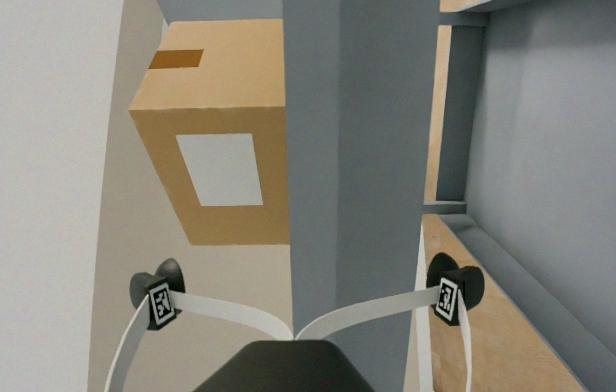

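Emit:
{"method": "move", "body": {"blocking": false, "r2": {"base": {"strafe_m": -0.025}, "pace": "slow", "contact_limits": {"strafe_m": 0.3}}, "cameras": []}}

Emit:
{"method": "wait", "body": {"seconds": 2, "cameras": []}}

Emit:
{"method": "move", "body": {"blocking": false, "r2": {"joints": {"gripper_m": -0.012}, "pace": "slow"}, "cameras": []}}

Emit:
{"method": "wait", "body": {"seconds": 3, "cameras": ["r2_wrist_camera", "r2_head_camera"]}}

Scene clock: 2174.07 s.
move: r2 moving
r1.base_odometry: x=-1.849 y=+1.590 heading=+3.005
r1.turned_by_wheels: +0.000
r1.turned_by_imu: +0.000
r1.base_tilt: forward=-1.6 right=+1.3
r1.lidar_m: 4.66 2.39 1.92 1.89 0.25 0.26 0.72 1.47 1.92 1.89 1.71 4.70
r1.base_status: not commanded
r1.joint_positions: lift_m=+0.127 arm_m=+0.000 wrist_yaw_rad=+3.091 wrist_pitch_rad=+0.002 wrist_roll_rad=+0.000 gripper_m=+0.056
r1.joint_status: not commanded
r1.measured_speeds: translate_m=+0.000 strafe_m=+0.000 rotate_rad=+0.000 lift_m=+0.000 arm_m=+0.000 wrist_yaw_rad=+0.000 wrist_pitch_rad=+0.000 wrist_roll_rad=+0.000
r1.motor_effort: lift_m=+20(20) arm_m=+4(4) wheel_0=+0(1) wheel_1=+6(6) wheel_2=+0(0)
r1.servo_current: wrist_yaw_rad=46(72) wrist_pitch_rad=39(52) wrist_roll_rad=65(65) gripper_m=46(46)
r1.contact_limits: translate_m 0.8
r1.hand_pose: x=-0.1128 y=+0.1018 z=+0.3046 quat_wxyz=(+0.025, -0.001, +0.000, +1.000) (m; r1's base frame)
r1.wrist_depth_mm: 136 138 - - 301 211 - / 110 138 - - 307 213 - / 117 139 249 - 309 213 - / 136 151 - - 310 213 - / 1397 - - 1983 312 213 - / 1205 1182 195 1098 197 214 1025 / 854 768 741 156 257 127 778
r2.base_odometry: x=+0.777 y=-2.184 heading=-1.931
r2.turned_by_wheels: +0.000
r2.turned_by_imu: +0.000
r2.base_tilt: forward=-0.7 right=+0.1
r2.lidar_m: 0.44 0.91 0.75 0.72 0.83 1.32 2.89 3.22 4.04 4.00 0.38 0.38
r2.base_status: strafe_m moving
r2.joint_positions: lift_m=+0.689 arm_m=+0.000 wrist_yaw_rad=-0.397 wrist_pitch_rad=+0.005 wrist_roll_rad=+1.568 gripper_m=+0.141
r2.joint_status: not commanded
r2.measured_speeds: translate_m=+0.000 strafe_m=-0.053 rotate_rad=+0.000 lift_m=+0.000 arm_m=+0.000 wrist_yaw_rad=+0.000 wrist_pitch_rad=+0.000 wrist_roll_rad=+0.000
r2.motor_effort: lift_m=+21(21) arm_m=+4(4) wheel_0=+7(11) wheel_1=-8(8) wheel_2=-1(6)
r2.servo_current: wrist_yaw_rad=46(52) wrist_pitch_rad=46(46) wrist_roll_rad=39(52) gripper_m=52(52)
r2.contact_limits: strafe_m 0.3
r2.hand_pose: x=+0.4030 y=-0.1922 z=+0.8654 quat_wxyz=(+0.694, +0.693, -0.138, -0.141) (m; r2's base frame)
r2.wrist_depth_mm: - - 580 156 210 - - / - - 484 163 220 778 - / - - 469 174 231 - - / - - 549 181 244 - - / - - 676 194 257 - - / - - - 196 265 530 517 / - - - - - 1808 477
pictures: none
No camera images: "cameras" was empty.

Scene clock: 2174.77 s.
earlier move: r2 done
r1.base_odometry: x=-1.849 y=+1.590 heading=+3.005
r1.turned_by_wheels: +0.000
r1.turned_by_imu: +0.000
r1.base_tilt: forward=-1.6 right=+1.2
r1.lidar_m: 4.66 2.41 1.93 1.89 0.25 0.25 0.75 1.48 1.92 1.91 1.71 4.72
r1.base_status: not commanded
r1.joint_positions: lift_m=+0.127 arm_m=+0.000 wrist_yaw_rad=+3.091 wrist_pitch_rad=+0.002 wrist_roll_rad=+0.000 gripper_m=+0.056
r1.joint_status: not commanded
r1.measured_speeds: translate_m=+0.000 strafe_m=+0.000 rotate_rad=+0.000 lift_m=+0.000 arm_m=+0.000 wrist_yaw_rad=+0.000 wrist_pitch_rad=+0.000 wrist_roll_rad=+0.000
r1.motor_effort: lift_m=+20(20) arm_m=+4(4) wheel_0=+0(1) wheel_1=+5(6) wheel_2=+0(0)
r1.servo_current: wrist_yaw_rad=46(72) wrist_pitch_rad=33(52) wrist_roll_rad=39(65) gripper_m=39(52)
r1.contact_limits: translate_m 0.8
r1.hand_pose: x=-0.1128 y=+0.1018 z=+0.3046 quat_wxyz=(+0.025, -0.001, +0.000, +1.000) (m; r1's base frame)
r1.wrist_depth_mm: 136 138 - - 300 212 - / 110 139 - - 306 211 - / 117 139 248 - 307 213 - / 136 151 - - 309 213 - / 1366 - - 1983 312 213 - / 1205 1205 195 1098 196 214 1025 / 854 759 750 156 257 128 768
r2.base_odometry: x=+0.767 y=-2.181 heading=-1.931
r2.turned_by_wheels: +0.000
r2.turned_by_imu: +0.000
r2.base_tilt: forward=-0.7 right=+0.1
r2.lidar_m: 0.44 0.94 0.77 0.75 0.83 1.32 2.88 3.22 4.02 4.01 0.37 0.37
r2.base_status: done
r2.joint_positions: lift_m=+0.689 arm_m=+0.000 wrist_yaw_rad=-0.397 wrist_pitch_rad=+0.005 wrist_roll_rad=+1.568 gripper_m=+0.141
r2.joint_status: not commanded
r2.measured_speeds: translate_m=+0.000 strafe_m=+0.000 rotate_rad=+0.000 lift_m=+0.000 arm_m=+0.000 wrist_yaw_rad=+0.000 wrist_pitch_rad=+0.000 wrist_roll_rad=+0.000
r2.motor_effort: lift_m=+21(22) arm_m=+4(4) wheel_0=+3(11) wheel_1=-5(8) wheel_2=+0(6)
r2.servo_current: wrist_yaw_rad=46(52) wrist_pitch_rad=46(52) wrist_roll_rad=52(59) gripper_m=46(52)
r2.contact_limits: strafe_m 0.3
r2.hand_pose: x=+0.4030 y=-0.1922 z=+0.8654 quat_wxyz=(+0.694, +0.693, -0.138, -0.141) (m; r2's base frame)
r2.wrist_depth_mm: - - - 149 202 - - / - - 496 156 213 788 - / - - 452 166 224 - - / - - 535 175 236 - - / - - 654 185 248 - - / - - - 187 256 535 535 / - - - - - 1863 488
wait: 0.70 of 2 s (r2 has come to rest)
pictures: none
No camera images: "cameras" was empty.

Scene clock: 2175.27 s.
move: r2 moving
r1.base_odometry: x=-1.849 y=+1.590 heading=+3.005
r1.turned_by_wheels: +0.000
r1.turned_by_imu: +0.000
r1.base_tilt: forward=-1.5 right=+1.3
r1.lidar_m: 4.65 2.40 1.91 1.87 0.25 0.25 0.73 1.46 1.94 1.90 1.70 4.69
r1.base_status: not commanded
r1.joint_positions: lift_m=+0.127 arm_m=+0.000 wrist_yaw_rad=+3.091 wrist_pitch_rad=+0.002 wrist_roll_rad=+0.000 gripper_m=+0.056
r1.joint_status: not commanded
r1.measured_speeds: translate_m=+0.000 strafe_m=+0.000 rotate_rad=+0.000 lift_m=+0.000 arm_m=+0.000 wrist_yaw_rad=+0.000 wrist_pitch_rad=+0.000 wrist_roll_rad=+0.000
r1.motor_effort: lift_m=+20(20) arm_m=+4(4) wheel_0=+0(1) wheel_1=+5(6) wheel_2=+0(0)
r1.servo_current: wrist_yaw_rad=46(65) wrist_pitch_rad=39(46) wrist_roll_rad=39(72) gripper_m=39(46)
r1.contact_limits: translate_m 0.8
r1.hand_pose: x=-0.1128 y=+0.1018 z=+0.3046 quat_wxyz=(+0.025, -0.001, +0.000, +1.000) (m; r1's base frame)
r1.wrist_depth_mm: 136 138 - - 301 212 - / 110 138 - - 306 212 - / 117 138 248 - 309 213 - / 136 151 - - 310 213 - / 1336 - - 1921 315 213 - / 1182 1205 195 1098 196 214 1042 / 842 741 750 156 258 127 768
r2.base_odometry: x=+0.767 y=-2.181 heading=-1.931
r2.turned_by_wheels: +0.000
r2.turned_by_imu: +0.000
r2.base_tilt: forward=-0.7 right=+0.0
r2.lidar_m: 0.41 0.92 0.76 0.74 0.84 1.31 2.89 3.19 4.05 3.99 0.39 0.37
r2.base_status: not commanded
r2.joint_positions: lift_m=+0.689 arm_m=+0.000 wrist_yaw_rad=-0.397 wrist_pitch_rad=+0.005 wrist_roll_rad=+1.568 gripper_m=+0.135
r2.joint_status: gripper_m moving
r2.measured_speeds: translate_m=+0.000 strafe_m=+0.000 rotate_rad=+0.000 lift_m=+0.000 arm_m=+0.000 wrist_yaw_rad=+0.000 wrist_pitch_rad=+0.000 wrist_roll_rad=+0.000
r2.motor_effort: lift_m=+21(21) arm_m=+4(4) wheel_0=+3(3) wheel_1=-5(5) wheel_2=+0(0)
r2.servo_current: wrist_yaw_rad=52(59) wrist_pitch_rad=39(46) wrist_roll_rad=52(59) gripper_m=59(98)
r2.contact_limits: strafe_m 0.3
r2.hand_pose: x=+0.4030 y=-0.1922 z=+0.8654 quat_wxyz=(+0.694, +0.693, -0.138, -0.141) (m; r2's base frame)
r2.wrist_depth_mm: - - - 149 203 - - / - - 484 156 212 778 - / - - 455 166 224 - - / - - 535 175 236 - - / - - 634 185 249 - - / - - - 189 213 206 535 / - - - - - 1808 488
pictures: none
No camera images: "cameras" was empty.

Scene clock: 2178.27 s.
earlier move: r2 moving
r1.base_odometry: x=-1.849 y=+1.590 heading=+3.005
r1.turned_by_wheels: +0.000
r1.turned_by_imu: +0.000
r1.base_tilt: forward=-1.6 right=+1.2
r1.lidar_m: 4.66 2.39 1.91 1.91 0.25 0.25 0.70 1.47 1.91 1.90 1.71 4.70
r1.base_status: not commanded
r1.joint_positions: lift_m=+0.127 arm_m=+0.000 wrist_yaw_rad=+3.091 wrist_pitch_rad=+0.002 wrist_roll_rad=+0.000 gripper_m=+0.056
r1.joint_status: not commanded
r1.measured_speeds: translate_m=+0.000 strafe_m=+0.000 rotate_rad=+0.000 lift_m=+0.000 arm_m=+0.000 wrist_yaw_rad=+0.000 wrist_pitch_rad=+0.000 wrist_roll_rad=+0.000
r1.motor_effort: lift_m=+20(20) arm_m=+4(4) wheel_0=+0(1) wheel_1=+6(6) wheel_2=+0(0)
r1.servo_current: wrist_yaw_rad=39(72) wrist_pitch_rad=39(52) wrist_roll_rad=52(72) gripper_m=46(52)
r1.contact_limits: translate_m 0.8
r1.hand_pose: x=-0.1128 y=+0.1018 z=+0.3046 quat_wxyz=(+0.025, -0.001, +0.000, +1.000) (m; r1's base frame)
r1.wrist_depth_mm: 136 138 - - 301 211 - / 110 138 - - 307 212 - / 117 139 248 - 309 212 - / 136 151 - - 310 213 - / 1336 - - 1921 314 214 - / 1205 1182 194 1078 197 213 1025 / 831 750 759 156 258 128 768
r2.base_odometry: x=+0.767 y=-2.181 heading=-1.931
r2.turned_by_wheels: +0.000
r2.turned_by_imu: +0.000
r2.base_tilt: forward=-0.7 right=+0.0
r2.lidar_m: 0.43 0.92 0.75 0.72 0.82 1.28 2.84 3.18 4.01 4.00 0.37 0.38
r2.base_status: not commanded
r2.joint_positions: lift_m=+0.689 arm_m=+0.000 wrist_yaw_rad=-0.397 wrist_pitch_rad=+0.005 wrist_roll_rad=+1.568 gripper_m=+0.059
r2.joint_status: gripper_m moving
r2.measured_speeds: translate_m=+0.000 strafe_m=+0.000 rotate_rad=+0.000 lift_m=+0.000 arm_m=+0.000 wrist_yaw_rad=+0.000 wrist_pitch_rad=+0.000 wrist_roll_rad=+0.000
r2.motor_effort: lift_m=+21(22) arm_m=+4(4) wheel_0=+3(3) wheel_1=-5(5) wheel_2=-1(1)
r2.servo_current: wrist_yaw_rad=52(65) wrist_pitch_rad=52(52) wrist_roll_rad=46(65) gripper_m=72(98)
r2.contact_limits: strafe_m 0.3
r2.hand_pose: x=+0.4030 y=-0.1922 z=+0.8654 quat_wxyz=(+0.694, +0.693, -0.138, -0.141) (m; r2's base frame)
r2.wrist_depth_mm: - - - 149 202 - - / - - 492 156 213 778 - / - - 455 166 223 - - / - - 535 175 236 - - / - - 634 183 246 - - / - - 196 192 192 1808 535 / - - - - - 1618 488
wait: 3.00 s; no rest
pictures: r2_head_camera, r2_wrist_camera
Images, in order (width x height): r2_head_camera 420x560, r2_wrist_camera 616x392.

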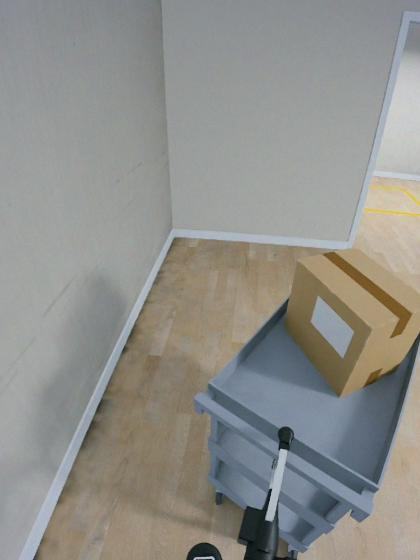

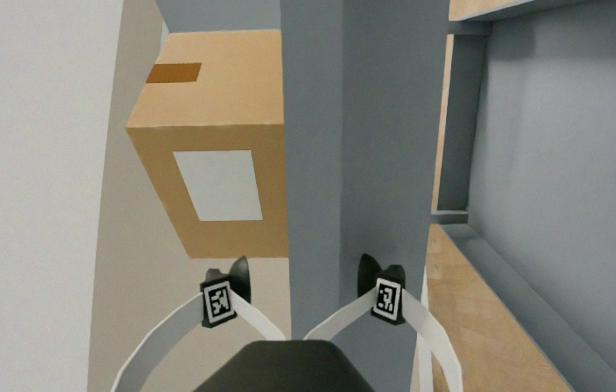

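Emit:
{"method": "wait", "body": {"seconds": 2, "cameras": []}}

Emit:
{"method": "move", "body": {"blocking": false, "r2": {"base": {"translate_m": -0.1, "strafe_m": -0.275}, "pace": "slow"}, "cameras": []}}

Emit:
{"method": "wait", "body": {"seconds": 5, "cameras": ["r2_head_camera", "r2_wrist_camera"]}}

Scene clock: 2193.43 s.
earlier move: r2 done
r1.base_odometry: x=-1.849 y=+1.590 heading=+3.005
r1.turned_by_wheels: +0.000
r1.turned_by_imu: +0.000
r1.base_tilt: forward=-1.6 right=+1.2
r1.lidar_m: 4.65 2.41 1.92 1.91 0.25 0.26 0.71 1.47 1.95 1.93 1.71 4.69
r1.base_status: not commanded
r1.joint_positions: lift_m=+0.127 arm_m=+0.000 wrist_yaw_rad=+3.091 wrist_pitch_rad=+0.002 wrist_roll_rad=+0.000 gripper_m=+0.056
r1.joint_status: not commanded
r1.measured_speeds: translate_m=+0.000 strafe_m=+0.000 rotate_rad=+0.000 lift_m=+0.000 arm_m=+0.000 wrist_yaw_rad=+0.000 wrist_pitch_rad=+0.000 wrist_roll_rad=+0.000
r1.motor_effort: lift_m=+19(20) arm_m=+4(4) wheel_0=+0(1) wheel_1=+6(6) wheel_2=+0(0)
r1.servo_current: wrist_yaw_rad=59(72) wrist_pitch_rad=46(52) wrist_roll_rad=52(72) gripper_m=39(52)
r1.contact_limits: translate_m 0.8
r1.hand_pose: x=-0.1128 y=+0.1018 z=+0.3046 quat_wxyz=(+0.025, -0.001, +0.000, +1.000) (m; r1's base frame)
r1.wrist_depth_mm: 136 138 - - 301 211 - / 111 138 - - 306 212 - / 117 139 250 - 307 212 - / 136 150 - - 310 213 - / 1336 - - 1921 312 213 - / 1182 1182 195 1098 196 213 1025 / 854 750 759 155 258 127 768
r2.base_odometry: x=+0.767 y=-2.181 heading=-1.931
r2.turned_by_wheels: +0.000
r2.turned_by_imu: +0.001
r2.base_tilt: forward=-0.7 right=+0.1
r2.lidar_m: 0.43 0.93 0.76 0.74 0.83 1.31 2.87 3.17 4.03 3.99 0.38 0.37
r2.base_status: not commanded
r2.joint_positions: lift_m=+0.689 arm_m=+0.000 wrist_yaw_rad=-0.397 wrist_pitch_rad=+0.005 wrist_roll_rad=+1.568 gripper_m=-0.011
r2.joint_status: all done
r2.measured_speeds: translate_m=+0.000 strafe_m=+0.000 rotate_rad=+0.000 lift_m=+0.000 arm_m=+0.000 wrist_yaw_rad=+0.000 wrist_pitch_rad=+0.000 wrist_roll_rad=+0.000
r2.motor_effort: lift_m=+21(22) arm_m=+4(4) wheel_0=+3(3) wheel_1=-5(5) wheel_2=+0(1)
r2.servo_current: wrist_yaw_rad=46(65) wrist_pitch_rad=46(52) wrist_roll_rad=46(65) gripper_m=104(156)
r2.contact_limits: strafe_m 0.3
r2.hand_pose: x=+0.4030 y=-0.1922 z=+0.8654 quat_wxyz=(+0.694, +0.693, -0.138, -0.141) (m; r2's base frame)
r2.wrist_depth_mm: - - - 143 197 - - / - - 480 150 206 768 - / - 473 449 156 216 - - / - - 530 164 229 - - / - - 647 175 238 - - / - - 189 185 182 1499 - / - - - - - 1756 473
wait: 0.00 of 2 s (r2 has come to rest)
pictures: none
No camera images: "cameras" was empty.

Scene clock: 2193.93 s.
move: r2 moving
r1.base_odometry: x=-1.849 y=+1.590 heading=+3.005
r1.turned_by_wheels: +0.000
r1.turned_by_imu: +0.000
r1.base_tilt: forward=-1.6 right=+1.3
r1.lidar_m: 4.66 2.39 1.92 1.89 0.25 0.25 0.75 1.49 1.94 1.92 1.72 4.70
r1.base_status: not commanded
r1.joint_positions: lift_m=+0.127 arm_m=+0.000 wrist_yaw_rad=+3.091 wrist_pitch_rad=+0.002 wrist_roll_rad=+0.000 gripper_m=+0.056
r1.joint_status: not commanded
r1.measured_speeds: translate_m=+0.000 strafe_m=+0.000 rotate_rad=+0.000 lift_m=+0.000 arm_m=+0.000 wrist_yaw_rad=+0.000 wrist_pitch_rad=+0.000 wrist_roll_rad=+0.000
r1.motor_effort: lift_m=+20(20) arm_m=+4(4) wheel_0=+0(1) wheel_1=+6(6) wheel_2=+0(0)
r1.servo_current: wrist_yaw_rad=39(59) wrist_pitch_rad=46(46) wrist_roll_rad=46(65) gripper_m=39(46)
r1.contact_limits: translate_m 0.8
r1.hand_pose: x=-0.1128 y=+0.1018 z=+0.3046 quat_wxyz=(+0.025, -0.001, +0.000, +1.000) (m; r1's base frame)
r1.wrist_depth_mm: 136 138 - - 301 212 - / 110 138 - - 306 212 - / 117 139 249 - 307 212 - / 136 151 - - 309 213 - / 1336 - - 1921 314 214 - / 1205 1229 194 1078 196 213 1042 / 842 750 741 156 258 127 778
r2.base_odometry: x=+0.758 y=-2.173 heading=-1.930
r2.turned_by_wheels: +0.001
r2.turned_by_imu: +0.001
r2.base_tilt: forward=-0.7 right=+0.1
r2.lidar_m: 0.42 0.90 0.77 0.74 0.85 1.35 2.87 3.23 4.02 4.00 0.38 0.37
r2.base_status: translate_m moving; strafe_m moving
r2.joint_positions: lift_m=+0.689 arm_m=+0.000 wrist_yaw_rad=-0.397 wrist_pitch_rad=+0.005 wrist_roll_rad=+1.568 gripper_m=-0.011
r2.joint_status: not commanded
r2.measured_speeds: translate_m=-0.016 strafe_m=-0.046 rotate_rad=+0.000 lift_m=+0.000 arm_m=+0.000 wrist_yaw_rad=+0.000 wrist_pitch_rad=+0.000 wrist_roll_rad=+0.000
r2.motor_effort: lift_m=+21(21) arm_m=+4(4) wheel_0=+9(14) wheel_1=-8(9) wheel_2=+9(9)
r2.servo_current: wrist_yaw_rad=46(52) wrist_pitch_rad=46(52) wrist_roll_rad=52(52) gripper_m=91(104)
r2.hand_pose: x=+0.4030 y=-0.1922 z=+0.8654 quat_wxyz=(+0.694, +0.693, -0.138, -0.141) (m; r2's base frame)
r2.wrist_depth_mm: - - - 140 194 - - / - - 480 147 204 759 - / - 469 442 153 214 - - / - - 525 162 226 - - / - - 640 173 236 - - / - - 191 183 181 1618 - / - - - - 264 1756 473
pictures: none
No camera images: "cameras" was empty.

Scene clock: 2197.63 s.
earlier move: r2 done
r1.base_odometry: x=-1.849 y=+1.590 heading=+3.005
r1.turned_by_wheels: +0.000
r1.turned_by_imu: +0.000
r1.base_tilt: forward=-1.6 right=+1.3
r1.lidar_m: 4.66 2.38 1.91 1.90 0.25 0.26 0.72 1.47 1.93 2.00 1.62 4.72
r1.base_status: not commanded
r1.joint_positions: lift_m=+0.127 arm_m=+0.000 wrist_yaw_rad=+3.091 wrist_pitch_rad=+0.002 wrist_roll_rad=+0.000 gripper_m=+0.056
r1.joint_status: not commanded
r1.measured_speeds: translate_m=+0.000 strafe_m=+0.000 rotate_rad=+0.000 lift_m=+0.000 arm_m=+0.000 wrist_yaw_rad=+0.000 wrist_pitch_rad=+0.000 wrist_roll_rad=+0.000
r1.motor_effort: lift_m=+20(20) arm_m=+4(4) wheel_0=+0(1) wheel_1=+6(6) wheel_2=+0(0)
r1.servo_current: wrist_yaw_rad=59(65) wrist_pitch_rad=46(52) wrist_roll_rad=65(85) gripper_m=46(52)
r1.contact_limits: translate_m 0.8
r1.hand_pose: x=-0.1128 y=+0.1018 z=+0.3046 quat_wxyz=(+0.025, -0.001, +0.000, +1.000) (m; r1's base frame)
r1.wrist_depth_mm: 136 138 - - 301 211 - / 110 138 - - 307 212 - / 117 139 248 - 309 212 - / 136 151 - - 309 212 - / 1366 - - 1808 310 213 - / 1182 1182 194 1098 196 215 1025 / 854 759 759 156 257 128 778
r2.base_odometry: x=+0.545 y=-1.991 heading=-1.930
r2.turned_by_wheels: +0.000
r2.turned_by_imu: +0.001
r2.base_tilt: forward=-0.7 right=+0.1
r2.lidar_m: 0.39 1.27 1.05 1.03 1.13 1.77 2.82 3.18 3.73 3.71 0.46 0.42
r2.base_status: done
r2.joint_positions: lift_m=+0.689 arm_m=+0.000 wrist_yaw_rad=-0.397 wrist_pitch_rad=+0.005 wrist_roll_rad=+1.568 gripper_m=-0.011
r2.joint_status: not commanded
r2.measured_speeds: translate_m=+0.000 strafe_m=+0.000 rotate_rad=+0.000 lift_m=+0.000 arm_m=+0.000 wrist_yaw_rad=+0.000 wrist_pitch_rad=+0.000 wrist_roll_rad=+0.000
r2.motor_effort: lift_m=+21(22) arm_m=+3(4) wheel_0=+5(14) wheel_1=-5(9) wheel_2=+8(10)
r2.servo_current: wrist_yaw_rad=46(59) wrist_pitch_rad=39(52) wrist_roll_rad=39(59) gripper_m=104(104)
r2.hand_pose: x=+0.4031 y=-0.1921 z=+0.8654 quat_wxyz=(+0.694, +0.693, -0.137, -0.141) (m; r2's base frame)
r2.wrist_depth_mm: - - - 201 265 273 277 / - - - 197 259 1708 1138 / - - - 193 253 1708 - / - - 539 190 249 842 - / - - 480 186 244 842 - / - - 190 183 181 - - / - - 549 - 236 - -
wait: 3.70 of 5 s (r2 has come to rest)
pictures: r2_head_camera, r2_wrist_camera
Images, in order (width x height): r2_head_camera 420x560, r2_wrist_camera 616x392.

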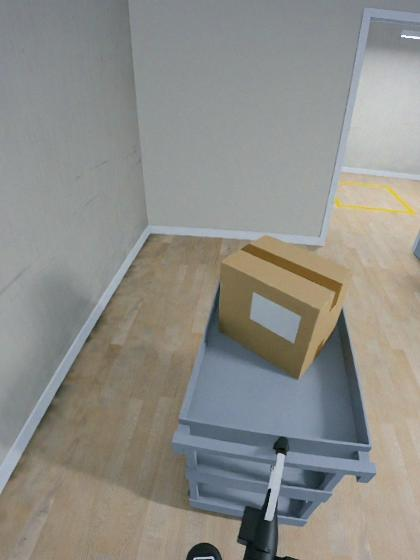

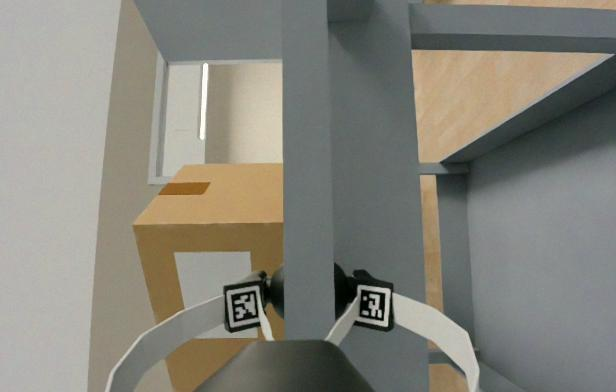

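Emit:
{"method": "move", "body": {"blocking": false, "r2": {"base": {"translate_m": -0.125, "strafe_m": -0.5}, "joints": {"wrist_yaw_rad": 0.0}, "speeds": {"wrist_yaw_rad": 0.075}, "pace": "slow"}, "cameras": []}}

Emit:
{"method": "wait", "body": {"seconds": 8, "cameras": ["r2_head_camera", "r2_wrist_camera"]}}

Scene clock: 2218.00 s.
move: r2 moving
r1.base_odometry: x=-1.849 y=+1.590 heading=+3.005
r1.turned_by_wheels: +0.000
r1.turned_by_imu: +0.000
r1.base_tilt: forward=-1.6 right=+1.3
r1.lidar_m: 4.66 2.40 1.92 1.91 0.25 0.26 0.70 1.46 1.93 1.99 1.65 4.67
r1.base_status: not commanded
r1.joint_positions: lift_m=+0.127 arm_m=+0.000 wrist_yaw_rad=+3.091 wrist_pitch_rad=+0.002 wrist_roll_rad=+0.000 gripper_m=+0.056
r1.joint_status: not commanded
r1.measured_speeds: translate_m=+0.000 strafe_m=+0.000 rotate_rad=+0.000 lift_m=+0.000 arm_m=+0.000 wrist_yaw_rad=+0.000 wrist_pitch_rad=+0.000 wrist_roll_rad=+0.000
r1.motor_effort: lift_m=+20(20) arm_m=+4(4) wheel_0=+0(0) wheel_1=+6(6) wheel_2=+0(0)
r1.servo_current: wrist_yaw_rad=52(65) wrist_pitch_rad=39(46) wrist_roll_rad=52(52) gripper_m=39(46)
r1.contact_limits: translate_m 0.8
r1.hand_pose: x=-0.1128 y=+0.1018 z=+0.3046 quat_wxyz=(+0.025, -0.001, +0.000, +1.000) (m; r1's base frame)
r1.wrist_depth_mm: 136 138 - - 301 213 - / 110 138 - - 307 212 - / 117 139 249 - 307 212 - / 136 151 - - 310 213 - / 1366 - - 1863 310 214 - / 1205 1205 195 1078 196 214 1042 / 842 759 759 156 258 127 768
r2.base_odometry: x=+0.534 y=-1.983 heading=-1.930
r2.turned_by_wheels: +0.001
r2.turned_by_imu: +0.001
r2.base_tilt: forward=-0.7 right=+0.0
r2.lidar_m: 0.36 1.28 1.06 1.04 1.19 1.89 2.84 3.15 3.73 3.71 0.45 0.41
r2.base_status: translate_m moving; strafe_m moving
r2.joint_positions: lift_m=+0.689 arm_m=+0.000 wrist_yaw_rad=-0.369 wrist_pitch_rad=+0.005 wrist_roll_rad=+1.568 gripper_m=-0.011
r2.joint_status: wrist_yaw_rad moving
r2.measured_speeds: translate_m=-0.012 strafe_m=-0.049 rotate_rad=-0.002 lift_m=+0.000 arm_m=+0.000 wrist_yaw_rad=+0.071 wrist_pitch_rad=+0.000 wrist_roll_rad=+0.000
r2.motor_effort: lift_m=+21(22) arm_m=+4(4) wheel_0=+12(12) wheel_1=-6(8) wheel_2=+8(10)
r2.servo_current: wrist_yaw_rad=85(85) wrist_pitch_rad=46(46) wrist_roll_rad=46(59) gripper_m=91(98)
r2.hand_pose: x=+0.4084 y=-0.1855 z=+0.8654 quat_wxyz=(+0.696, +0.695, -0.128, -0.132) (m; r2's base frame)
r2.wrist_depth_mm: - - - 197 262 281 278 / - - - 195 256 1708 1160 / - - - 191 252 842 - / - - 525 188 247 842 - / - - 484 185 243 842 - / - - 190 182 181 - - / - - 559 - 236 - -
pictures: none
No camera images: "cameras" was empty.

Scene clock: 2223.90 s.
earlier move: r2 done
r1.base_odometry: x=-1.849 y=+1.590 heading=+3.005
r1.turned_by_wheels: +0.000
r1.turned_by_imu: +0.000
r1.base_tilt: forward=-1.6 right=+1.2
r1.lidar_m: 4.65 2.39 1.91 1.89 0.25 0.26 0.68 1.48 1.91 2.81 1.63 1.98
r1.base_status: not commanded
r1.joint_positions: lift_m=+0.127 arm_m=+0.000 wrist_yaw_rad=+3.091 wrist_pitch_rad=+0.002 wrist_roll_rad=+0.000 gripper_m=+0.056
r1.joint_status: not commanded
r1.measured_speeds: translate_m=+0.000 strafe_m=+0.000 rotate_rad=+0.000 lift_m=+0.000 arm_m=+0.000 wrist_yaw_rad=+0.000 wrist_pitch_rad=+0.000 wrist_roll_rad=+0.000
r1.motor_effort: lift_m=+20(20) arm_m=+4(4) wheel_0=+0(1) wheel_1=+6(6) wheel_2=+0(0)
r1.servo_current: wrist_yaw_rad=65(78) wrist_pitch_rad=39(52) wrist_roll_rad=65(65) gripper_m=46(52)
r1.contact_limits: translate_m 0.8
r1.hand_pose: x=-0.1128 y=+0.1018 z=+0.3046 quat_wxyz=(+0.025, -0.001, +0.000, +1.000) (m; r1's base frame)
r1.wrist_depth_mm: 136 138 - - 301 211 - / 110 139 - - 306 213 - / 117 139 249 - 307 213 - / 136 151 - - 309 213 - / 1336 - - 1863 312 214 - / 1182 1205 195 1098 196 213 1042 / 842 759 750 156 258 128 768
r2.base_odometry: x=+0.121 y=-1.698 heading=-1.930
r2.turned_by_wheels: +0.000
r2.turned_by_imu: +0.001
r2.base_tilt: forward=-0.6 right=+0.1
r2.lidar_m: 0.34 0.31 1.56 1.54 1.69 2.75 2.80 3.13 3.20 3.20 2.07 0.46
r2.base_status: done
r2.joint_positions: lift_m=+0.689 arm_m=+0.000 wrist_yaw_rad=+0.001 wrist_pitch_rad=+0.005 wrist_roll_rad=+1.568 gripper_m=-0.011
r2.joint_status: all done
r2.measured_speeds: translate_m=+0.000 strafe_m=+0.000 rotate_rad=+0.000 lift_m=+0.000 arm_m=+0.000 wrist_yaw_rad=+0.000 wrist_pitch_rad=+0.000 wrist_roll_rad=+0.000
r2.motor_effort: lift_m=+21(22) arm_m=+4(4) wheel_0=+6(12) wheel_1=-5(9) wheel_2=+9(11)
r2.servo_current: wrist_yaw_rad=20(98) wrist_pitch_rad=39(52) wrist_roll_rad=52(65) gripper_m=91(98)
r2.hand_pose: x=+0.4593 y=-0.0872 z=+0.8654 quat_wxyz=(+0.708, +0.706, +0.002, -0.002) (m; r2's base frame)
r2.wrist_depth_mm: - - - 257 - 1708 1160 / - - - 298 307 322 322 / - - - 274 286 1708 512 / - - - 259 263 1808 - / - - 569 191 247 842 - / - - 190 178 180 - - / - - 469 - 221 - -
wait: 5.90 of 8 s (r2 has come to rest)
pictures: r2_head_camera, r2_wrist_camera
Images, in order (width x height): r2_head_camera 420x560, r2_wrist_camera 616x392.

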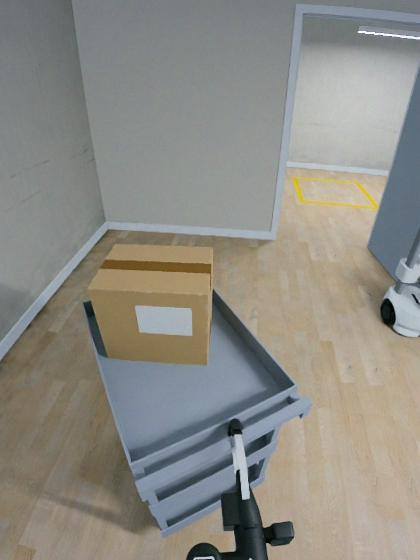

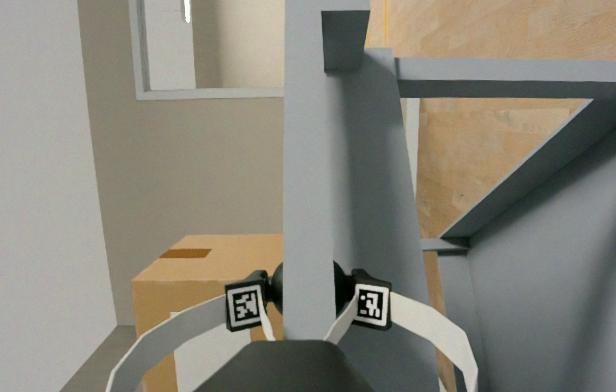

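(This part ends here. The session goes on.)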